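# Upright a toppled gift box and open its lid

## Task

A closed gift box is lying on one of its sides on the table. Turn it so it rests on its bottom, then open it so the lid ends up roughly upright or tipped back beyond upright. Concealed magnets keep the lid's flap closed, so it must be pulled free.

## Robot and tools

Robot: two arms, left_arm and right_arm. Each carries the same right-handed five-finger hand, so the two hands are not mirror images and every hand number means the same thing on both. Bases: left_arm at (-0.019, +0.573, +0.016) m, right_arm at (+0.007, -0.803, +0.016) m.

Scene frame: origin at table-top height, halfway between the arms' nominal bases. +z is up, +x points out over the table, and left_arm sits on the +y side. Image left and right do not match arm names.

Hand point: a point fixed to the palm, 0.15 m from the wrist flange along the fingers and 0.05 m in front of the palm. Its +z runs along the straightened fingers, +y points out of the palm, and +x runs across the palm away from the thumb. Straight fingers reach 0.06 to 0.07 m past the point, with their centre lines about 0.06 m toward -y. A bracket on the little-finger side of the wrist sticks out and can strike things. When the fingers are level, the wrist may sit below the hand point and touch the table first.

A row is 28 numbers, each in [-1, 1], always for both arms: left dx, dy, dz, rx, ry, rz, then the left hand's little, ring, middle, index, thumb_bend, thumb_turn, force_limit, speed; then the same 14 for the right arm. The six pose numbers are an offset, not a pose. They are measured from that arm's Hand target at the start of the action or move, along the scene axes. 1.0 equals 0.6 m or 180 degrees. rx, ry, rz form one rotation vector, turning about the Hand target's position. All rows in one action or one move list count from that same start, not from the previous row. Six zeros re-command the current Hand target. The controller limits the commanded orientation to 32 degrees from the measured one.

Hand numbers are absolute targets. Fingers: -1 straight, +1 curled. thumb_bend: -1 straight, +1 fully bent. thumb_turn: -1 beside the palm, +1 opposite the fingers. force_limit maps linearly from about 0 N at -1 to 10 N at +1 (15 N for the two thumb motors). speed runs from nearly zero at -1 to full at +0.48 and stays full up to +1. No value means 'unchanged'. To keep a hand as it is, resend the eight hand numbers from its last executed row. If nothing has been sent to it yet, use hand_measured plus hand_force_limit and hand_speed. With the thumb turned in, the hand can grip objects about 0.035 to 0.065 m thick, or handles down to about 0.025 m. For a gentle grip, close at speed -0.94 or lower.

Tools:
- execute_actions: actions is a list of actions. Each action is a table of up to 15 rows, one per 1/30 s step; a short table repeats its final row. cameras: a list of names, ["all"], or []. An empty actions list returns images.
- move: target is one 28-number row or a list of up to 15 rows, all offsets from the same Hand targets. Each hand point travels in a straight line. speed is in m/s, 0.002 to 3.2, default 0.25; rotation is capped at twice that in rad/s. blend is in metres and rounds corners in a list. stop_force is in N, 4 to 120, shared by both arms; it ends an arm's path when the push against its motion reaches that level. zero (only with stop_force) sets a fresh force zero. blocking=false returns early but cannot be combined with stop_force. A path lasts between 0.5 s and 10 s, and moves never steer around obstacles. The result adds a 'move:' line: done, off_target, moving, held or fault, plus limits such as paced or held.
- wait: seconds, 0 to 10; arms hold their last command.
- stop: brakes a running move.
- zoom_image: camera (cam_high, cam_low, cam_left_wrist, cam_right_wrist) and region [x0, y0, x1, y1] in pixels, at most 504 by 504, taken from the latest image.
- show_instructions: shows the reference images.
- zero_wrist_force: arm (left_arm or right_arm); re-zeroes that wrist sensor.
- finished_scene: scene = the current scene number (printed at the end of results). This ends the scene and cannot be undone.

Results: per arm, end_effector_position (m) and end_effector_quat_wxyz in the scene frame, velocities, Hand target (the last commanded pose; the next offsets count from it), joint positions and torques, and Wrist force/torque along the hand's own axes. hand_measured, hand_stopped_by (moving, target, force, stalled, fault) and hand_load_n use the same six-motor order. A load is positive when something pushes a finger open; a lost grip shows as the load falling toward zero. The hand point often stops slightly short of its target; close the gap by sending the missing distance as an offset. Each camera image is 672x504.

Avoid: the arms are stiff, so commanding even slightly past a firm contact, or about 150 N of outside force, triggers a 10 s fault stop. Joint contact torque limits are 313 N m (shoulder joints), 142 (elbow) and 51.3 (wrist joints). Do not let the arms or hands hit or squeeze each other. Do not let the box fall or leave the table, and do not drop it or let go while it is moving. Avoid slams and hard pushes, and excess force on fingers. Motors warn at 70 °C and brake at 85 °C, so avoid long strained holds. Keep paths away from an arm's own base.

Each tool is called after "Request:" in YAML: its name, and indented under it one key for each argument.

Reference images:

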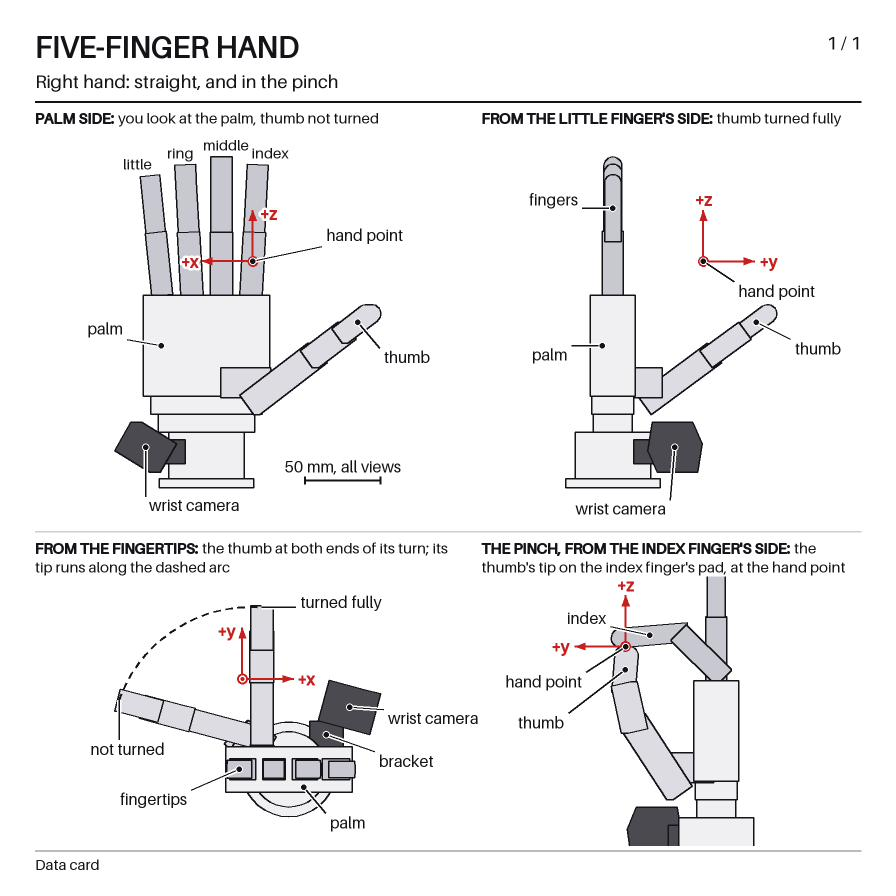

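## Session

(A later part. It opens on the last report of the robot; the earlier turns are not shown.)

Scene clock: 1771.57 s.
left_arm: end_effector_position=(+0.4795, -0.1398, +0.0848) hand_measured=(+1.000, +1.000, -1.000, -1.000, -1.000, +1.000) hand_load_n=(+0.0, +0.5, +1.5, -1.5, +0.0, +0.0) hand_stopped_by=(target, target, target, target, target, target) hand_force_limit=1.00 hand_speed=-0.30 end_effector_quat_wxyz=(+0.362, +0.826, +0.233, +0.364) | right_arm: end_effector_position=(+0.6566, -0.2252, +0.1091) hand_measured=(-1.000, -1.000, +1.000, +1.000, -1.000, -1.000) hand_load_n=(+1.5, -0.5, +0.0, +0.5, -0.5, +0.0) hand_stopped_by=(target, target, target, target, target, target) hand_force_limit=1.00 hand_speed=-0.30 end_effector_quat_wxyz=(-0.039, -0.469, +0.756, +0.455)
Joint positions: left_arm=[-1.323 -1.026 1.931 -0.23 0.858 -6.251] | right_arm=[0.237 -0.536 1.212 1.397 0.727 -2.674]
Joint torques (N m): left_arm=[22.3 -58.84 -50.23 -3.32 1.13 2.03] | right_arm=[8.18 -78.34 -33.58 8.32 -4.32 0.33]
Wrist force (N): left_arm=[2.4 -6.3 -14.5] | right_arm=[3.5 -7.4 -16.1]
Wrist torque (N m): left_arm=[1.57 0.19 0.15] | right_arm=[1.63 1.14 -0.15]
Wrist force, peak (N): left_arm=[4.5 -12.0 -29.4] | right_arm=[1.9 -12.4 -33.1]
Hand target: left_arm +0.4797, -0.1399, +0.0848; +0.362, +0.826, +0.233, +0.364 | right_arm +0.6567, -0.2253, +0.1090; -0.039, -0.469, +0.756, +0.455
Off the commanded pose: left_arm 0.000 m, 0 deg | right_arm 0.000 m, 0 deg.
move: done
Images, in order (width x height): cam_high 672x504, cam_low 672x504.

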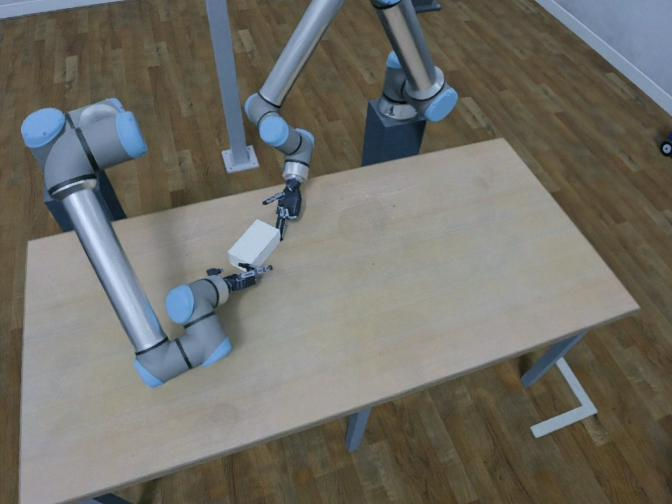

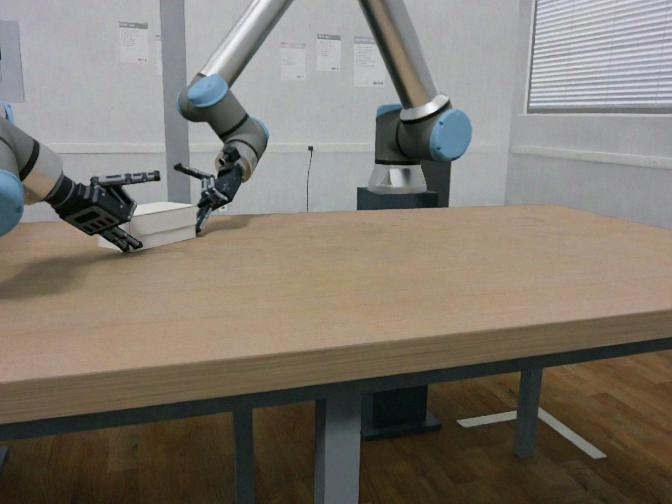

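Request:
move:
  target:
    - [-0.0163,0.019,0.02,0,0,0,1,1,-1,-1,-1,1,1,-0.3,0.0163,-0.019,0.02,0,0,0,-1,-1,1,1,-1,-1,1,-0.3]
    - [-0.0863,0.02,0.12,0,0,0,1,1,-1,-1,-1,1,1,-0.3,0.0733,-0.06,0.12,0,0,0,-1,-1,1,1,-1,-1,1,-0.3]
    - [-0.0863,-0.0142,0.12,0.0296,-0.0969,-0.0599,1,1,-1,-1,-1,1,1,-0.3,0.0733,-0.0405,0.12,-0.1901,0.3113,-0.0796,-1,-1,1,1,-1,-1,1,-0.3]
  speed: 0.15

Request:
move:
  target: [0,0,0,0,0,0,1,-1,1,-1,-1,1,1,0,0,0,0,0,0,0,1,-1,1,-1,-1,1,1,0]
  cameras: ["all"]

Scene clock: 1820.73 s.
left_arm: end_effector_position=(+0.4279, -0.1484, +0.1567) hand_measured=(+1.000, +1.000, -1.000, -1.000, -1.000, +1.000) hand_load_n=(+0.0, +0.0, +0.0, +0.0, +0.0, +0.0) hand_stopped_by=(target, target, target, target, target, target) hand_force_limit=1.00 hand_speed=-0.30 end_effector_quat_wxyz=(+0.387, +0.795, +0.080, +0.460) | right_arm: end_effector_position=(+0.7006, -0.2495, +0.1809) hand_measured=(-1.000, -1.000, +1.000, +1.000, -1.000, -1.000) hand_load_n=(+0.0, +0.0, +0.0, +0.0, +0.0, -0.5) hand_stopped_by=(target, target, target, target, target, target) hand_force_limit=1.00 hand_speed=-0.30 end_effector_quat_wxyz=(-0.460, -0.080, +0.795, +0.387)
Joint positions: left_arm=[-1.382 -1.169 2.048 -0.486 0.808 -5.792] | right_arm=[0.199 -0.504 1.206 2.047 0.814 -2.094]
Joint torques (N m): left_arm=[5.67 -66.23 -27.86 1.61 -0.81 -1.11] | right_arm=[-5.99 -91.05 -38.7 0.72 1.33 -2.91]
Wrist force (N): left_arm=[0.8 1.6 1.8] | right_arm=[1.0 2.7 -2.1]
Wrist torque (N m): left_arm=[0.02 -0.15 0.22] | right_arm=[0.44 -0.24 0.49]
Wrist force, peak (N): left_arm=[2.6 -6.7 -16.3] | right_arm=[3.2 -8.2 -17.1]
Hand target: left_arm +0.4279, -0.1484, +0.1568; +0.387, +0.795, +0.081, +0.460 | right_arm +0.7007, -0.2496, +0.1810; -0.460, -0.080, +0.795, +0.387
Off the commanded pose: left_arm 0.000 m, 0 deg | right_arm 0.000 m, 0 deg.
move: done

Scene clock: 1822.07 s.
left_arm: end_effector_position=(+0.4279, -0.1484, +0.1568) hand_measured=(+1.000, -1.000, +1.000, -1.000, -1.000, +1.000) hand_load_n=(+0.0, +0.0, +0.5, +0.0, -0.5, +0.5) hand_stopped_by=(target, target, target, target, target, target) hand_force_limit=1.00 hand_speed=0.00 end_effector_quat_wxyz=(+0.387, +0.795, +0.081, +0.460) | right_arm: end_effector_position=(+0.7007, -0.2496, +0.1809) hand_measured=(+1.000, -1.000, +1.000, -1.000, -1.000, +1.000) hand_load_n=(+0.0, +0.0, +0.0, +0.0, +0.0, +0.0) hand_stopped_by=(target, target, target, target, target, target) hand_force_limit=1.00 hand_speed=0.00 end_effector_quat_wxyz=(-0.460, -0.080, +0.795, +0.387)
Joint positions: left_arm=[-1.382 -1.169 2.048 -0.486 0.808 -5.792] | right_arm=[0.199 -0.504 1.206 2.047 0.814 -2.094]
Joint torques (N m): left_arm=[-11.95 -60.75 -36.36 1.94 -1.33 -1.66] | right_arm=[-7.28 -112.34 -36.71 2.12 1.35 -2.12]
Wrist force (N): left_arm=[0.8 1.6 1.8] | right_arm=[1.1 2.5 -1.7]
Wrist torque (N m): left_arm=[0.03 -0.13 0.22] | right_arm=[0.39 -0.28 0.48]
Wrist force, peak (N): left_arm=[1.0 2.0 1.9] | right_arm=[0.9 2.6 -2.1]
Hand target: left_arm +0.4279, -0.1484, +0.1568; +0.387, +0.795, +0.081, +0.460 | right_arm +0.7007, -0.2496, +0.1810; -0.460, -0.080, +0.795, +0.387
Off the commanded pose: left_arm 0.000 m, 0 deg | right_arm 0.000 m, 0 deg.
move: done
camera_calibration:
cam_left_wrist: T_world_to_cam=[[-0.0875931, -0.526216, 0.845828, -0.174791], [-0.932323, -0.255754, -0.255663, 0.406387], [0.350858, -0.810979, -0.468201, -0.0786742], [0, 0, 0, 1]] pos_world=[0.391177, -0.0518458, 0.214906]
cam_right_wrist: T_world_to_cam=[[0.111911, 0.520727, 0.846357, -0.108132], [0.923983, 0.258905, -0.281468, -0.52567], [-0.365694, 0.813518, -0.452168, 0.660342], [0, 0, 0, 1]] pos_world=[0.739295, -0.344795, 0.242144]

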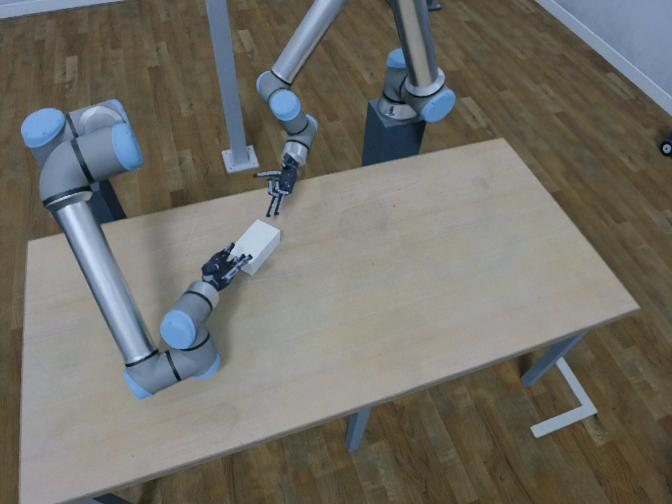

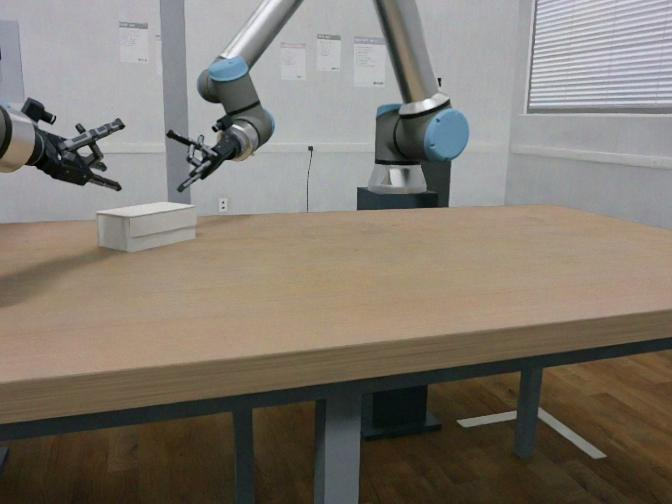

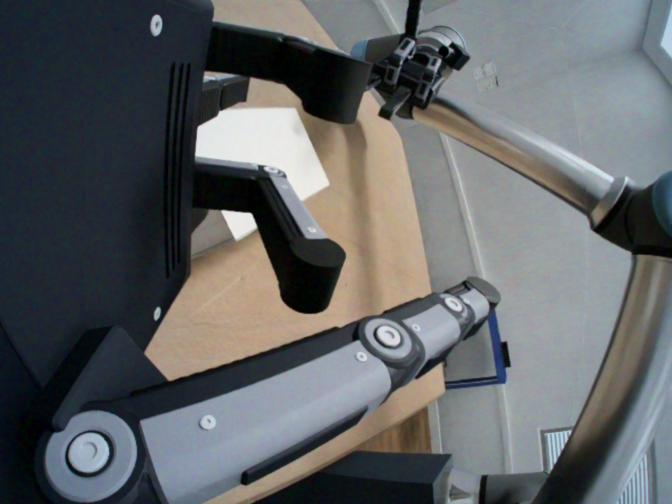

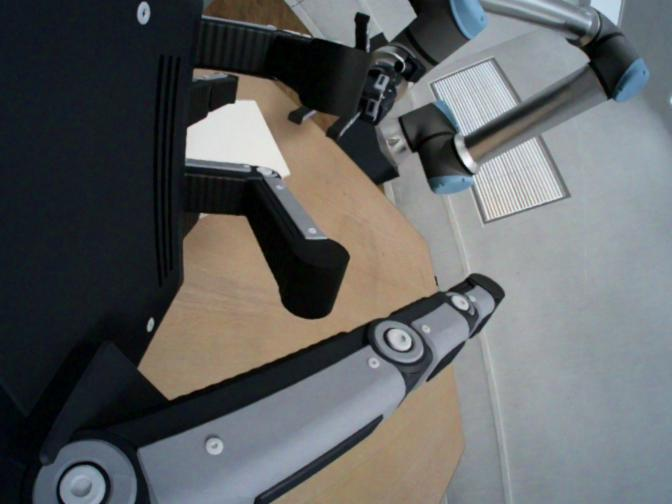

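Request:
zoom_image:
  camera: "cam_high"
  region: [210, 200, 310, 290]

Request:
zoom_image:
  camera: "cam_low"
  region: [70, 180, 220, 270]

Scaled by 5.040.

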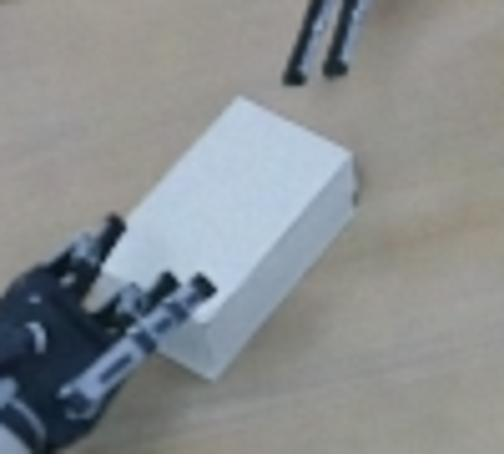

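Scaled by 3.360.

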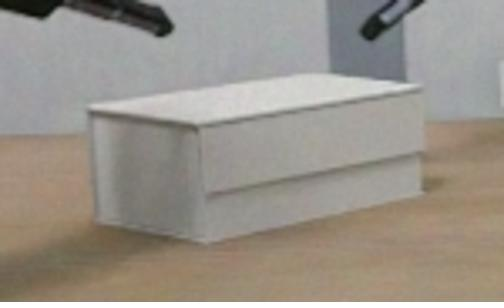

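Request:
move:
  target: [0,0,-0.1463,0,0,0,1,-1,1,-1,-1,1,1,0,0,0,-0.1867,0,0,0,1,-1,1,-1,-1,1,1,0]
  speed: 0.08
  stop_force: 6
  cameras: ["all"]

Request:
zoom_image:
  camera: "cam_high"
  region: [210, 200, 310, 290]

Request:
zoom_image:
  camera: "cam_low"
  region: [70, 180, 220, 270]

Scene clock: 1834.50 s.
left_arm: end_effector_position=(+0.4279, -0.1484, +0.1045) hand_measured=(+1.000, -1.000, +1.000, -1.000, -1.000, +1.000) hand_load_n=(+0.0, +0.0, +0.0, +0.0, +0.0, +0.0) hand_stopped_by=(target, target, target, target, target, target) hand_force_limit=1.00 hand_speed=0.00 end_effector_quat_wxyz=(+0.387, +0.795, +0.081, +0.460) | right_arm: end_effector_position=(+0.7008, -0.2496, +0.1250) hand_measured=(+1.000, -1.000, +1.000, -1.000, -1.000, +1.000) hand_load_n=(+0.0, +0.0, +0.0, +0.0, +0.0, +0.0) hand_stopped_by=(target, target, target, target, target, target) hand_force_limit=1.00 hand_speed=0.00 end_effector_quat_wxyz=(-0.460, -0.080, +0.795, +0.387)
Joint positions: left_arm=[-1.382 -1.092 2.065 -0.579 0.808 -5.792] | right_arm=[0.199 -0.438 1.188 1.999 0.814 -2.094]
Joint torques (N m): left_arm=[-1.81 -71 -35.9 2.35 0.94 1.81] | right_arm=[3.87 -94.59 -29.73 2.66 0.01 0.3]
Wrist force (N): left_arm=[1.1 1.7 1.8] | right_arm=[1.5 2.4 -1.9]
Wrist torque (N m): left_arm=[0.05 -0.18 0.27] | right_arm=[0.38 -0.32 0.51]
Wrist force, peak (N): left_arm=[1.6 2.2 1.6] | right_arm=[1.7 3.5 -2.3]
Hand target: left_arm +0.4279, -0.1484, +0.1045; +0.387, +0.795, +0.081, +0.460 (not the last commanded pose) | right_arm +0.7008, -0.2496, +0.1250; -0.460, -0.080, +0.795, +0.387 (not the last commanded pose)
Off the commanded pose: left_arm 0.036 m, 0 deg | right_arm 0.056 m, 0 deg.
FORCE FAULT: contact force on the right arm reached its limit, and that arm stopped. The contact can be on any part of that arm, not only on its tool. That arm's remaining commands of this call were not run. That arm is still stopped at the end of this call. That arm stays stopped for about 9 more seconds. Until then a move that you send moves the other arm only, and its call returns only when the move has ended. Once the stop has ended, the next robot result says so. If the stop ends while you think or write, that arm runs what you send next, counted from a new Hand target: where the arm stands when the stop ends. While its stop runs, that arm, its gripper or tool too, takes no new command. Until it ends, the stop uses up actions while you think or wait. An arm that is not stopped still takes commands.
move: fault (right_arm), off_target (left_arm; braked at the fault stop of right_arm)
camera_calibration:
cam_left_wrist: T_world_to_cam=[[-0.0875931, -0.526216, 0.845828, -0.130554], [-0.932323, -0.255754, -0.255663, 0.393016], [0.350858, -0.810979, -0.468201, -0.103161], [0, 0, 0, 1]] pos_world=[0.391177, -0.0518458, 0.162606]
cam_right_wrist: T_world_to_cam=[[0.111832, 0.520706, 0.84638, -0.0606997], [0.923993, 0.258949, -0.281395, -0.54153], [-0.365693, 0.813518, -0.452169, 0.635057], [0, 0, 0, 1]] pos_world=[0.739394, -0.344795, 0.186144]

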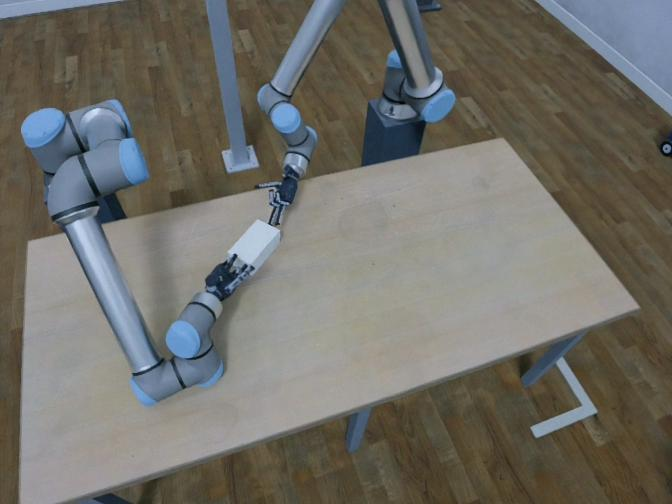

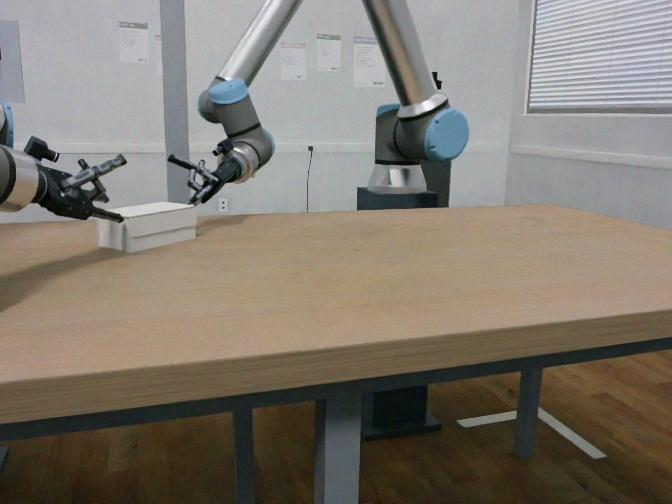

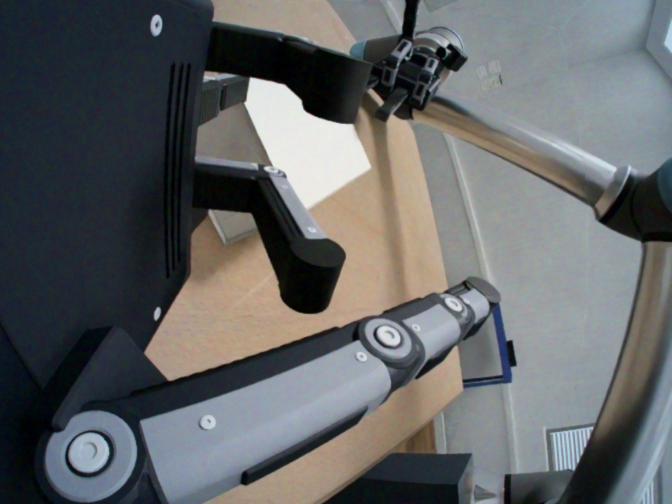

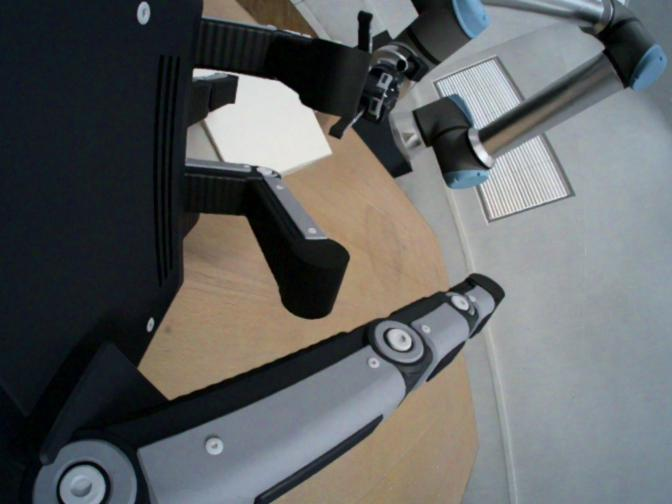

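Scaled by 5.040.

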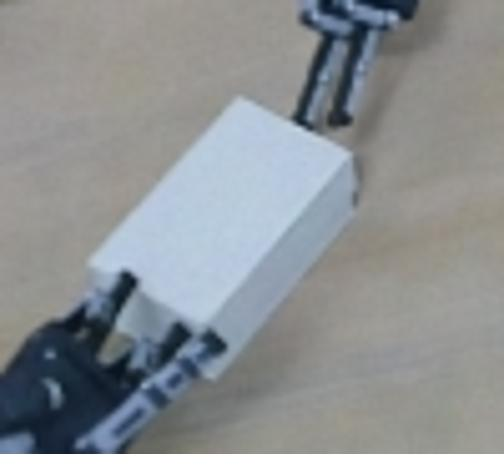

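Scaled by 3.360.

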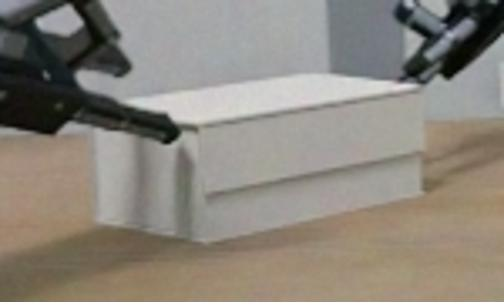

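Request:
wait:
  seconds: 9.5

Request:
move:
  target: [0,0,0,0,0,0,1,-1,1,-1,-1,1,1,0,0,0,0.05,0,0,0,1,-1,1,-1,-1,1,1,0]
  speed: 0.05

Request:
move:
  target: [0,0,0,0,0,0,1,-1,1,-1,-1,1,1,0,0.0217,-0.0253,0,0,0,0,1,-1,1,-1,-1,1,1,0]
  speed: 0.05
  cameras: ["all"]

Request:
zoom_image:
  camera: "cam_high"
  region: [210, 200, 310, 290]

Request:
zoom_image:
  camera: "cam_right_wrist"
  region: [180, 60, 380, 260]

Request:
zoom_image:
  camera: "cam_left_wrist"
  region: [180, 60, 380, 260]

Scene clock: 1855.40 s.
left_arm: end_effector_position=(+0.4279, -0.1484, +0.1045) hand_measured=(+1.000, -1.000, +1.000, -1.000, -1.000, +1.000) hand_load_n=(+0.0, +0.0, +0.0, +0.0, +0.0, +0.0) hand_stopped_by=(target, target, target, target, target, target) hand_force_limit=1.00 hand_speed=0.00 end_effector_quat_wxyz=(+0.387, +0.795, +0.081, +0.460) | right_arm: end_effector_position=(+0.7008, -0.2496, +0.1250) hand_measured=(+1.000, -1.000, +1.000, -1.000, -1.000, +1.000) hand_load_n=(+0.0, +0.0, +0.0, +0.0, +0.0, +0.0) hand_stopped_by=(target, target, target, target, target, target) hand_force_limit=1.00 hand_speed=0.00 end_effector_quat_wxyz=(-0.460, -0.080, +0.795, +0.387)
Joint positions: left_arm=[-1.382 -1.092 2.065 -0.579 0.808 -5.792] | right_arm=[0.199 -0.438 1.188 1.999 0.814 -2.094]
Joint torques (N m): left_arm=[12.61 -71.69 -35.76 2 1.08 1.77] | right_arm=[1.32 -97.02 -30.59 3.21 -0.29 0.14]
Wrist force (N): left_arm=[0.9 1.6 1.9] | right_arm=[1.3 2.3 -2.1]
Wrist torque (N m): left_arm=[0.03 -0.17 0.26] | right_arm=[0.38 -0.29 0.50]
Wrist force, peak (N): left_arm=[0.9 2.1 1.9] | right_arm=[1.7 2.2 -2.3]
Hand target: left_arm +0.4279, -0.1484, +0.1045; +0.387, +0.795, +0.081, +0.460 (not the last commanded pose) | right_arm +0.7008, -0.2496, +0.1250; -0.460, -0.080, +0.795, +0.387 (not the last commanded pose)
Off the commanded pose: left_arm 0.036 m, 0 deg | right_arm 0.056 m, 0 deg.
FORCE FAULT, CONTINUED: the right arm's stop, for the force fault that an earlier result reported, is over. The rest of the stop counts as 17 of the actions that you can send in this scene. That arm's target is now where it stood when the stop ended, not its last command. That arm accepts commands again.
wait: 9.50 s; at rest from the start

Scene clock: 1856.27 s.
left_arm: end_effector_position=(+0.4279, -0.1484, +0.1045) hand_measured=(+1.000, -1.000, +1.000, -1.000, -1.000, +1.000) hand_load_n=(+0.0, +0.0, +0.0, +0.0, +0.0, +0.0) hand_stopped_by=(target, target, target, target, target, target) hand_force_limit=1.00 hand_speed=0.00 end_effector_quat_wxyz=(+0.387, +0.795, +0.081, +0.460) | right_arm: end_effector_position=(+0.7008, -0.2496, +0.1552) hand_measured=(+1.000, -1.000, +1.000, -1.000, -1.000, +1.000) hand_load_n=(+0.0, +0.0, +0.0, +0.0, +0.0, +0.0) hand_stopped_by=(target, target, target, target, target, target) hand_force_limit=1.00 hand_speed=0.00 end_effector_quat_wxyz=(-0.460, -0.080, +0.795, +0.387)
Joint positions: left_arm=[-1.382 -1.092 2.065 -0.579 0.808 -5.792] | right_arm=[0.199 -0.474 1.199 2.024 0.814 -2.094]
Joint torques (N m): left_arm=[13.43 -71.18 -35.51 1.82 1.07 1.8] | right_arm=[3.17 -80.13 -33.27 0.72 -0.03 0.87]
Wrist force (N): left_arm=[0.9 2.0 1.8] | right_arm=[1.3 2.2 -1.8]
Wrist torque (N m): left_arm=[0.09 -0.16 0.27] | right_arm=[0.36 -0.29 0.49]
Wrist force, peak (N): left_arm=[0.9 2.0 1.8] | right_arm=[1.6 2.9 -2.1]
Hand target: left_arm +0.4279, -0.1484, +0.1045; +0.387, +0.795, +0.081, +0.460 | right_arm +0.7008, -0.2496, +0.1550; -0.460, -0.080, +0.795, +0.387
Off the commanded pose: left_arm 0.000 m, 0 deg | right_arm 0.000 m, 0 deg.
move: done

Scene clock: 1857.00 s.
left_arm: end_effector_position=(+0.4279, -0.1484, +0.1045) hand_measured=(+1.000, -1.000, +1.000, -1.000, -1.000, +1.000) hand_load_n=(+0.0, +0.0, +0.0, +0.0, +0.0, +0.0) hand_stopped_by=(target, target, target, target, target, target) hand_force_limit=1.00 hand_speed=0.00 end_effector_quat_wxyz=(+0.387, +0.795, +0.081, +0.460) | right_arm: end_effector_position=(+0.7139, -0.2649, +0.1550) hand_measured=(+1.000, -1.000, +1.000, -1.000, -1.000, +1.000) hand_load_n=(+0.0, +0.0, +0.0, +0.0, +0.0, +0.0) hand_stopped_by=(target, target, target, target, target, target) hand_force_limit=1.00 hand_speed=0.00 end_effector_quat_wxyz=(-0.460, -0.080, +0.795, +0.387)
Joint positions: left_arm=[-1.382 -1.092 2.065 -0.579 0.808 -5.792] | right_arm=[0.18 -0.465 1.181 2.041 0.832 -2.104]
Joint torques (N m): left_arm=[13.45 -71.86 -35.14 1.94 1.3 1.59] | right_arm=[8.41 -104.01 -24.67 1.57 -2.2 0.98]
Wrist force (N): left_arm=[0.9 1.9 1.9] | right_arm=[1.2 2.3 -2.1]
Wrist torque (N m): left_arm=[0.08 -0.15 0.27] | right_arm=[0.40 -0.30 0.48]
Wrist force, peak (N): left_arm=[1.1 1.9 2.0] | right_arm=[1.2 2.4 -2.6]
Hand target: left_arm +0.4279, -0.1484, +0.1045; +0.387, +0.795, +0.081, +0.460 | right_arm +0.7138, -0.2648, +0.1550; -0.460, -0.080, +0.795, +0.387
Off the commanded pose: left_arm 0.000 m, 0 deg | right_arm 0.000 m, 0 deg.
move: done
camera_calibration:
cam_left_wrist: T_world_to_cam=[[-0.0875931, -0.526216, 0.845828, -0.130554], [-0.932323, -0.255754, -0.255663, 0.393016], [0.350858, -0.810979, -0.468201, -0.103161], [0, 0, 0, 1]] pos_world=[0.391177, -0.0518458, 0.162606]
cam_right_wrist: T_world_to_cam=[[0.111779, 0.520702, 0.846389, -0.0795528], [0.923965, 0.259051, -0.281393, -0.541174], [-0.36578, 0.813488, -0.452154, 0.665911], [0, 0, 0, 1]] pos_world=[0.752495, -0.360095, 0.216144]

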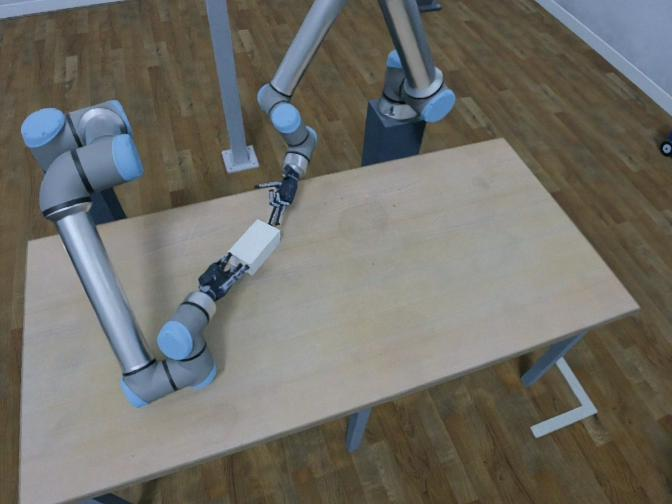

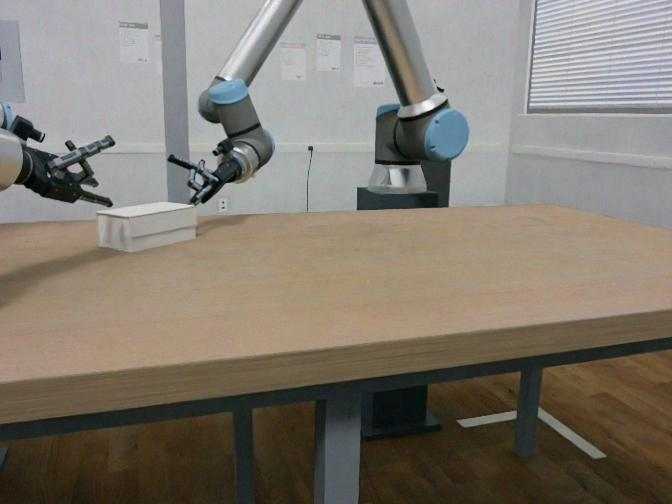

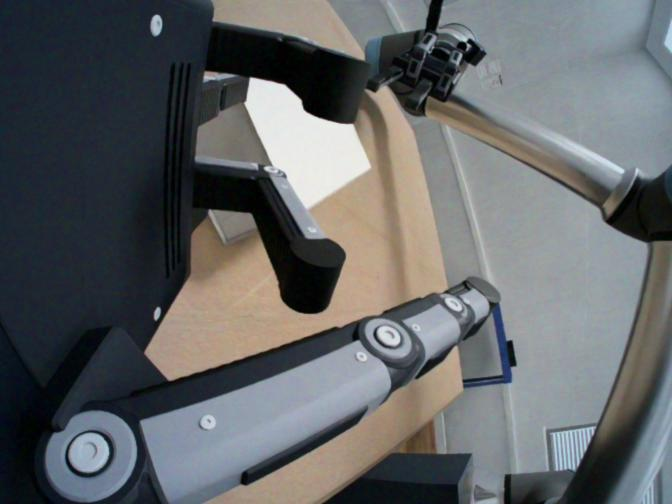

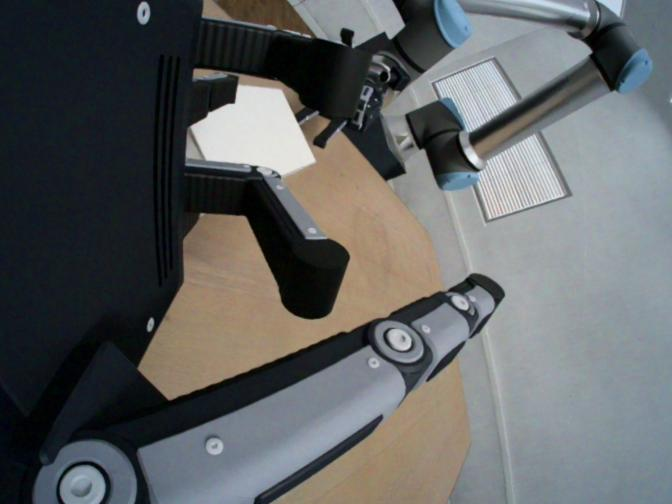

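Scaled by 5.040.

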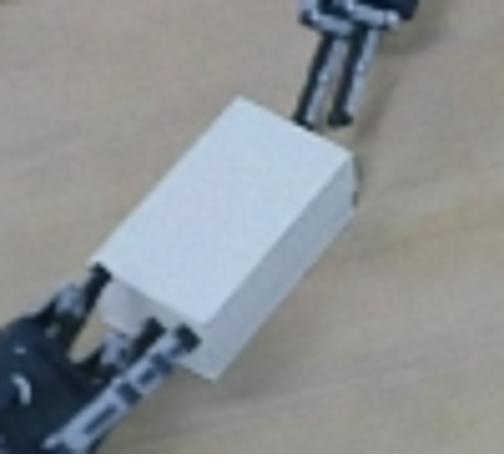

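Scaled by 2.520 from the camera's 672x504 image, which has a finer 960x720 frame.

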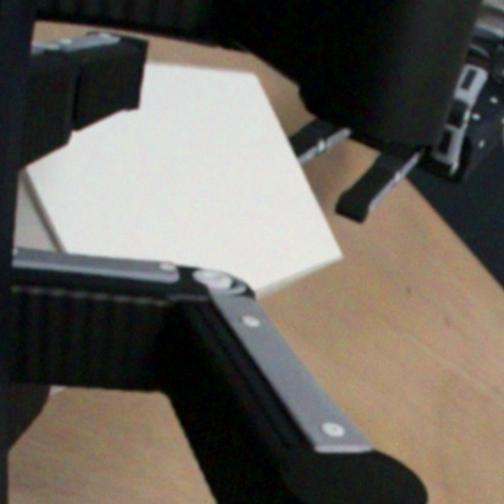

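Scaled by 2.520 from the camera's 672x504 image, which has a finer 960x720 frame.

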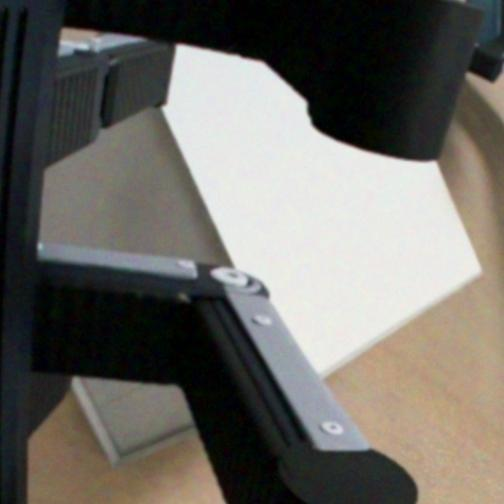

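Request:
move:
  target: [0,0,-0.0592,0,0,0,1,-1,1,-1,-1,1,1,0,0,0,-0.1433,0,0,0,1,-1,1,-1,-1,1,1,0]
  speed: 0.03
  stop_force: 5
  cameras: ["all"]

Request:
zoom_image:
  camera: "cam_high"
  region: [210, 200, 310, 290]

Request:
zoom_image:
  camera: "cam_low"
  region: [70, 180, 220, 270]

Request:
zoom_image:
  camera: "cam_left_wrist"
  region: [180, 60, 380, 260]

Request:
zoom_image:
  camera: "cam_right_wrist"
  region: [180, 60, 380, 260]

Scene clock: 1864.43 s.
left_arm: end_effector_position=(+0.4279, -0.1484, +0.0896) hand_measured=(+1.000, -1.000, +1.000, -1.000, -1.000, +1.000) hand_load_n=(+0.0, +0.0, -0.5, +0.0, +0.0, +0.0) hand_stopped_by=(target, target, target, target, target, target) hand_force_limit=1.00 hand_speed=0.00 end_effector_quat_wxyz=(+0.387, +0.795, +0.081, +0.460) | right_arm: end_effector_position=(+0.7143, -0.2647, +0.1257) hand_measured=(+1.000, -1.000, +1.000, -1.000, -1.000, +1.000) hand_load_n=(+0.0, +0.0, +0.0, +0.0, +0.0, +0.0) hand_stopped_by=(target, target, target, target, target, target) hand_force_limit=1.00 hand_speed=0.00 end_effector_quat_wxyz=(-0.460, -0.080, +0.795, +0.387)
Joint positions: left_arm=[-1.382 -1.069 2.068 -0.605 0.808 -5.792] | right_arm=[0.18 -0.431 1.169 2.017 0.832 -2.104]
Joint torques (N m): left_arm=[11.91 -72.08 -19.19 1.55 0.86 0.35] | right_arm=[1.93 -95.71 -30.86 2.54 -0.15 0.03]
Wrist force (N): left_arm=[0.9 1.4 1.9] | right_arm=[1.2 2.4 -2.2]
Wrist torque (N m): left_arm=[0.00 -0.17 0.26] | right_arm=[0.41 -0.29 0.49]
Wrist force, peak (N): left_arm=[0.9 1.7 2.1] | right_arm=[3.1 4.8 -3.0]
Hand target: left_arm +0.4279, -0.1484, +0.0896; +0.387, +0.795, +0.081, +0.460 (not the last commanded pose) | right_arm +0.7143, -0.2647, +0.1257; -0.460, -0.080, +0.795, +0.387 (not the last commanded pose)
Off the commanded pose: left_arm 0.021 m, 0 deg | right_arm 0.057 m, 0 deg.
FORCE FAULT: contact force on the right arm reached its limit, and that arm stopped. The contact can be on any part of that arm, not only on its tool. That arm's remaining commands of this call were not run. That arm is still stopped at the end of this call. That arm stays stopped for about 9 more seconds. Until then a move that you send moves the other arm only, and its call returns only when the move has ended. Once the stop has ended, the next robot result says so. If the stop ends while you think or write, that arm runs what you send next, counted from a new Hand target: where the arm stands when the stop ends. While its stop runs, that arm, its gripper or tool too, takes no new command. Until it ends, the stop uses up actions while you think or wait. An arm that is not stopped still takes commands.
move: fault (right_arm), off_target (left_arm; braked at the fault stop of right_arm)
camera_calibration:
cam_left_wrist: T_world_to_cam=[[-0.0875931, -0.526216, 0.845828, -0.117952], [-0.932323, -0.255754, -0.255663, 0.389206], [0.350858, -0.810979, -0.468201, -0.110137], [0, 0, 0, 1]] pos_world=[0.391177, -0.0518458, 0.147706]
cam_right_wrist: T_world_to_cam=[[0.111503, 0.520627, 0.846472, -0.0547245], [0.92412, 0.258933, -0.28099, -0.549979], [-0.365471, 0.813573, -0.45225, 0.652424], [0, 0, 0, 1]] pos_world=[0.752791, -0.359896, 0.186843]

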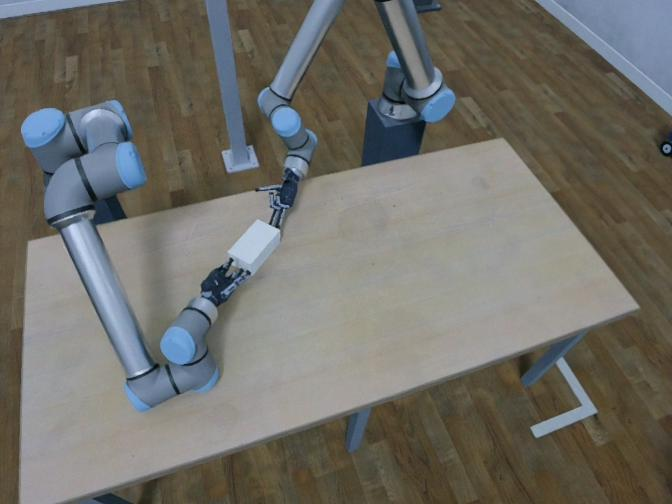

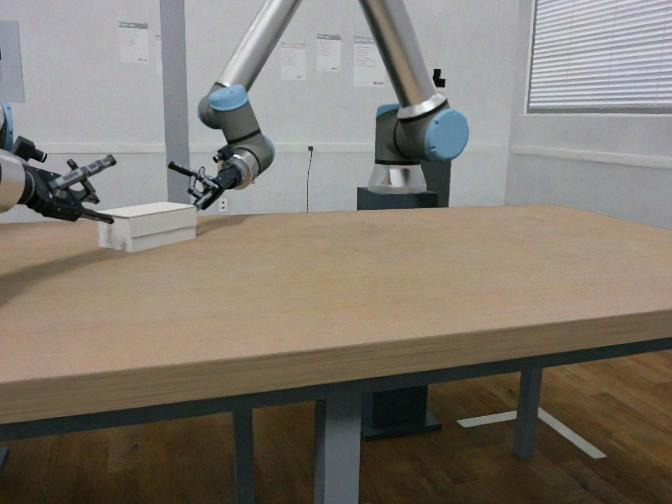

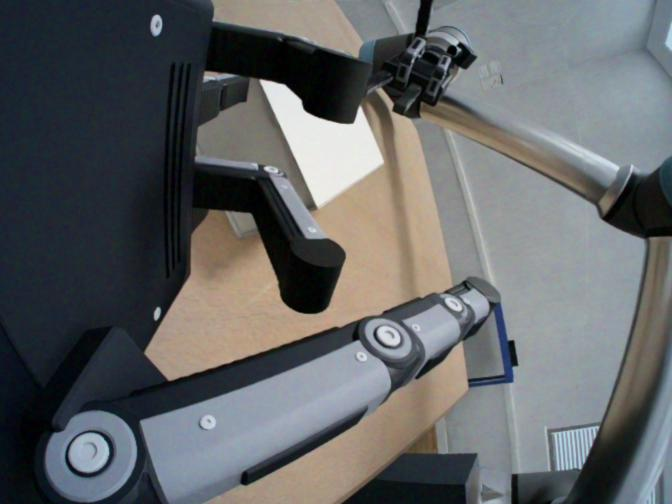

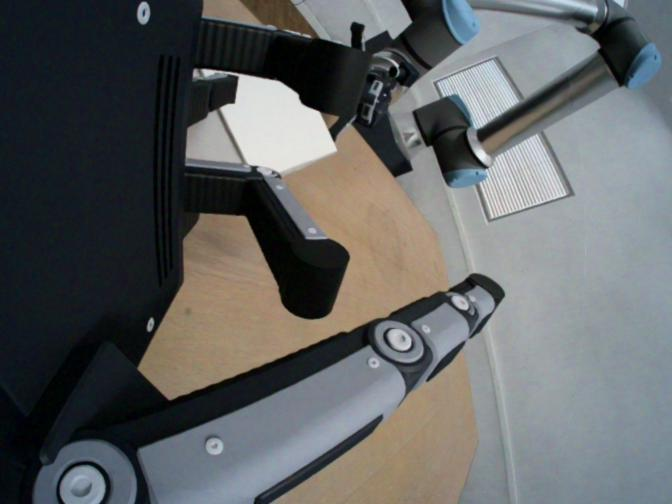

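Scaled by 5.040.

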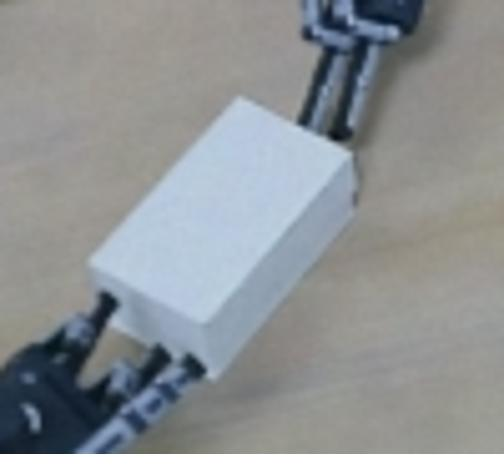

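Scaled by 3.360.

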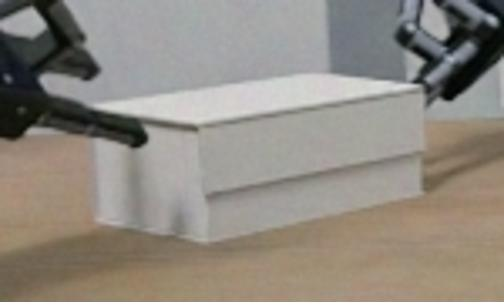

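Scaled by 2.520 from the camera's 672x504 image, which has a finer 960x720 frame.

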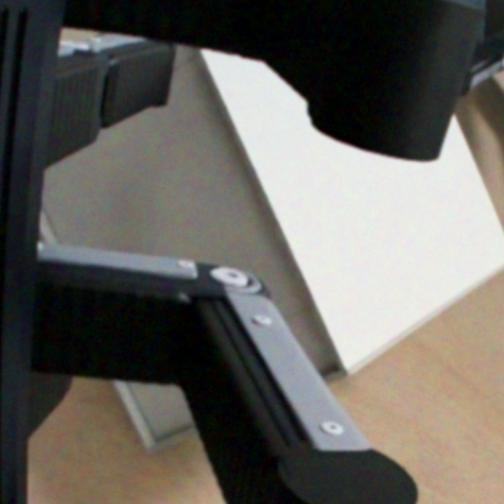

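Scaled by 2.520 from the camera's 672x504 image, which has a finer 960x720 frame.

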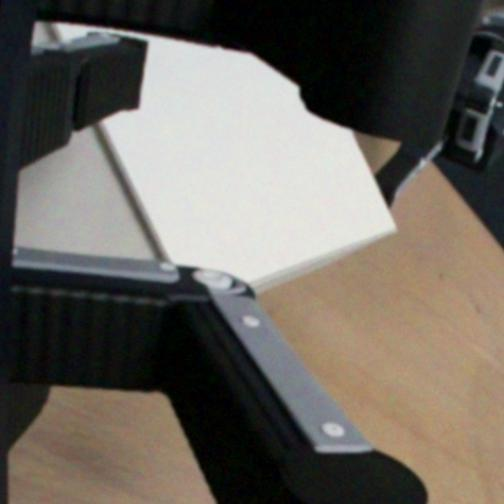

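Request:
wait:
  seconds: 5

Request:
move:
  target: [0,0,0,0,0,0,1,-1,1,-1,-1,1,1,0,0.01,-0.012,0.1,0,0,0,1,-1,1,-1,-1,1,1,0]
  speed: 0.08

Request:
move:
  target: [0,0,0,0,0,0,1,-1,1,-1,-1,1,1,0,-0.05,0.05,0.05,0.1901,-0.3113,0.0796,-1,1,1,1,-1,-1,1,0]
  speed: 0.2

Scene clock: 1893.17 s.
left_arm: end_effector_position=(+0.4279, -0.1484, +0.0896) hand_measured=(+1.000, -1.000, +1.000, -1.000, -1.000, +1.000) hand_load_n=(+0.0, +0.0, +0.0, +0.0, +0.0, +0.0) hand_stopped_by=(target, target, target, target, target, target) hand_force_limit=1.00 hand_speed=0.00 end_effector_quat_wxyz=(+0.387, +0.795, +0.081, +0.460) | right_arm: end_effector_position=(+0.7143, -0.2647, +0.1257) hand_measured=(+1.000, -1.000, +1.000, -1.000, -1.000, +1.000) hand_load_n=(+0.0, +0.0, +0.0, +0.0, +0.0, +0.0) hand_stopped_by=(target, target, target, target, target, target) hand_force_limit=1.00 hand_speed=0.00 end_effector_quat_wxyz=(-0.460, -0.080, +0.795, +0.387)
Joint positions: left_arm=[-1.382 -1.069 2.068 -0.605 0.808 -5.792] | right_arm=[0.18 -0.431 1.169 2.017 0.832 -2.104]
Joint torques (N m): left_arm=[12.32 -71.31 -33.61 1.41 0.83 0.27] | right_arm=[1.94 -97.34 -30.52 3.14 -0.14 0.21]
Wrist force (N): left_arm=[0.8 1.7 1.8] | right_arm=[1.2 2.5 -1.8]
Wrist torque (N m): left_arm=[0.05 -0.16 0.26] | right_arm=[0.39 -0.29 0.49]
Wrist force, peak (N): left_arm=[0.9 1.8 2.2] | right_arm=[1.7 2.6 -2.5]
Hand target: left_arm +0.4279, -0.1484, +0.0896; +0.387, +0.795, +0.081, +0.460 (not the last commanded pose) | right_arm +0.7143, -0.2647, +0.1257; -0.460, -0.080, +0.795, +0.387 (not the last commanded pose)
Off the commanded pose: left_arm 0.021 m, 0 deg | right_arm 0.057 m, 0 deg.
FORCE FAULT, CONTINUED: the right arm's stop, for the force fault that an earlier result reported, is over. The rest of the stop counts as 18 of the actions that you can send in this scene. During its stop the right arm's controller moved it back a little. That arm's target is now where it stood when the stop ended, not its last command. That arm accepts commands again.
wait: 5.00 s; at rest from the start

Scene clock: 1894.20 s.
left_arm: end_effector_position=(+0.4279, -0.1484, +0.0896) hand_measured=(+1.000, -1.000, +1.000, -1.000, -1.000, +1.000) hand_load_n=(+0.0, +0.0, +0.0, +0.0, +0.0, +0.0) hand_stopped_by=(target, target, target, target, target, target) hand_force_limit=1.00 hand_speed=0.00 end_effector_quat_wxyz=(+0.387, +0.795, +0.081, +0.460) | right_arm: end_effector_position=(+0.7203, -0.2720, +0.1859) hand_measured=(+1.000, -1.000, +1.000, -1.000, -1.000, +1.000) hand_load_n=(+0.5, +0.0, +0.0, +0.0, +0.0, +0.0) hand_stopped_by=(target, target, target, target, target, target) hand_force_limit=1.00 hand_speed=0.00 end_effector_quat_wxyz=(-0.460, -0.080, +0.795, +0.387) end_effector_velocity=(+0.000, +0.000, -0.004) end_effector_angular_velocity=(+0.000, -0.002, +0.000)
Joint positions: left_arm=[-1.382 -1.069 2.068 -0.605 0.808 -5.792] | right_arm=[0.171 -0.496 1.179 2.076 0.84 -2.108]
Joint velocities: left_arm=[within noise] | right_arm=[0 0.004 0 -0.005 0.001 0]
Joint torques (N m): left_arm=[12.18 -70.69 -33.14 1.53 0.9 0.43] | right_arm=[10.15 -84.4 -28.19 0.86 -0.23 -1.73]
Wrist force (N): left_arm=[0.8 1.6 2.0] | right_arm=[1.2 2.7 -1.8]
Wrist torque (N m): left_arm=[0.02 -0.16 0.26] | right_arm=[0.46 -0.31 0.48]
Wrist force, peak (N): left_arm=[0.8 1.7 2.1] | right_arm=[2.0 3.4 -2.2]
Hand target: left_arm +0.4279, -0.1484, +0.0896; +0.387, +0.795, +0.081, +0.460 | right_arm +0.7203, -0.2719, +0.1857; -0.460, -0.080, +0.795, +0.387
Off the commanded pose: left_arm 0.000 m, 0 deg | right_arm 0.000 m, 0 deg.
move: done

Scene clock: 1897.50 s.
left_arm: end_effector_position=(+0.4279, -0.1484, +0.0896) hand_measured=(+1.000, -1.000, +1.000, -1.000, -1.000, +1.000) hand_load_n=(+0.0, +0.0, +0.0, +0.0, +0.0, +0.0) hand_stopped_by=(target, target, target, target, target, target) hand_force_limit=1.00 hand_speed=0.00 end_effector_quat_wxyz=(+0.387, +0.795, +0.081, +0.460) | right_arm: end_effector_position=(+0.6902, -0.2418, +0.2158) hand_measured=(-1.000, +1.000, +1.000, +1.000, -1.000, -1.000) hand_load_n=(+0.0, +0.0, +0.0, +0.0, +0.0, +0.0) hand_stopped_by=(target, target, target, target, target, target) hand_force_limit=1.00 hand_speed=0.00 end_effector_quat_wxyz=(-0.039, -0.469, +0.756, +0.455)
Joint positions: left_arm=[-1.382 -1.069 2.068 -0.605 0.808 -5.792] | right_arm=[0.21 -0.607 1.14 1.565 0.74 -2.709]
Joint torques (N m): left_arm=[12.7 -72.36 -33.63 1.71 0.92 0.3] | right_arm=[-4.41 -79.05 -39.63 6.97 1.29 3.24]
Wrist force (N): left_arm=[1.0 1.5 1.8] | right_arm=[0.3 2.2 -1.8]
Wrist torque (N m): left_arm=[0.03 -0.18 0.27] | right_arm=[0.36 -0.13 0.23]
Wrist force, peak (N): left_arm=[0.9 1.9 1.9] | right_arm=[1.6 2.7 -2.0]
Hand target: left_arm +0.4279, -0.1484, +0.0896; +0.387, +0.795, +0.081, +0.460 | right_arm +0.6903, -0.2419, +0.2157; -0.039, -0.469, +0.756, +0.455
Off the commanded pose: left_arm 0.000 m, 0 deg | right_arm 0.000 m, 0 deg.
move: done


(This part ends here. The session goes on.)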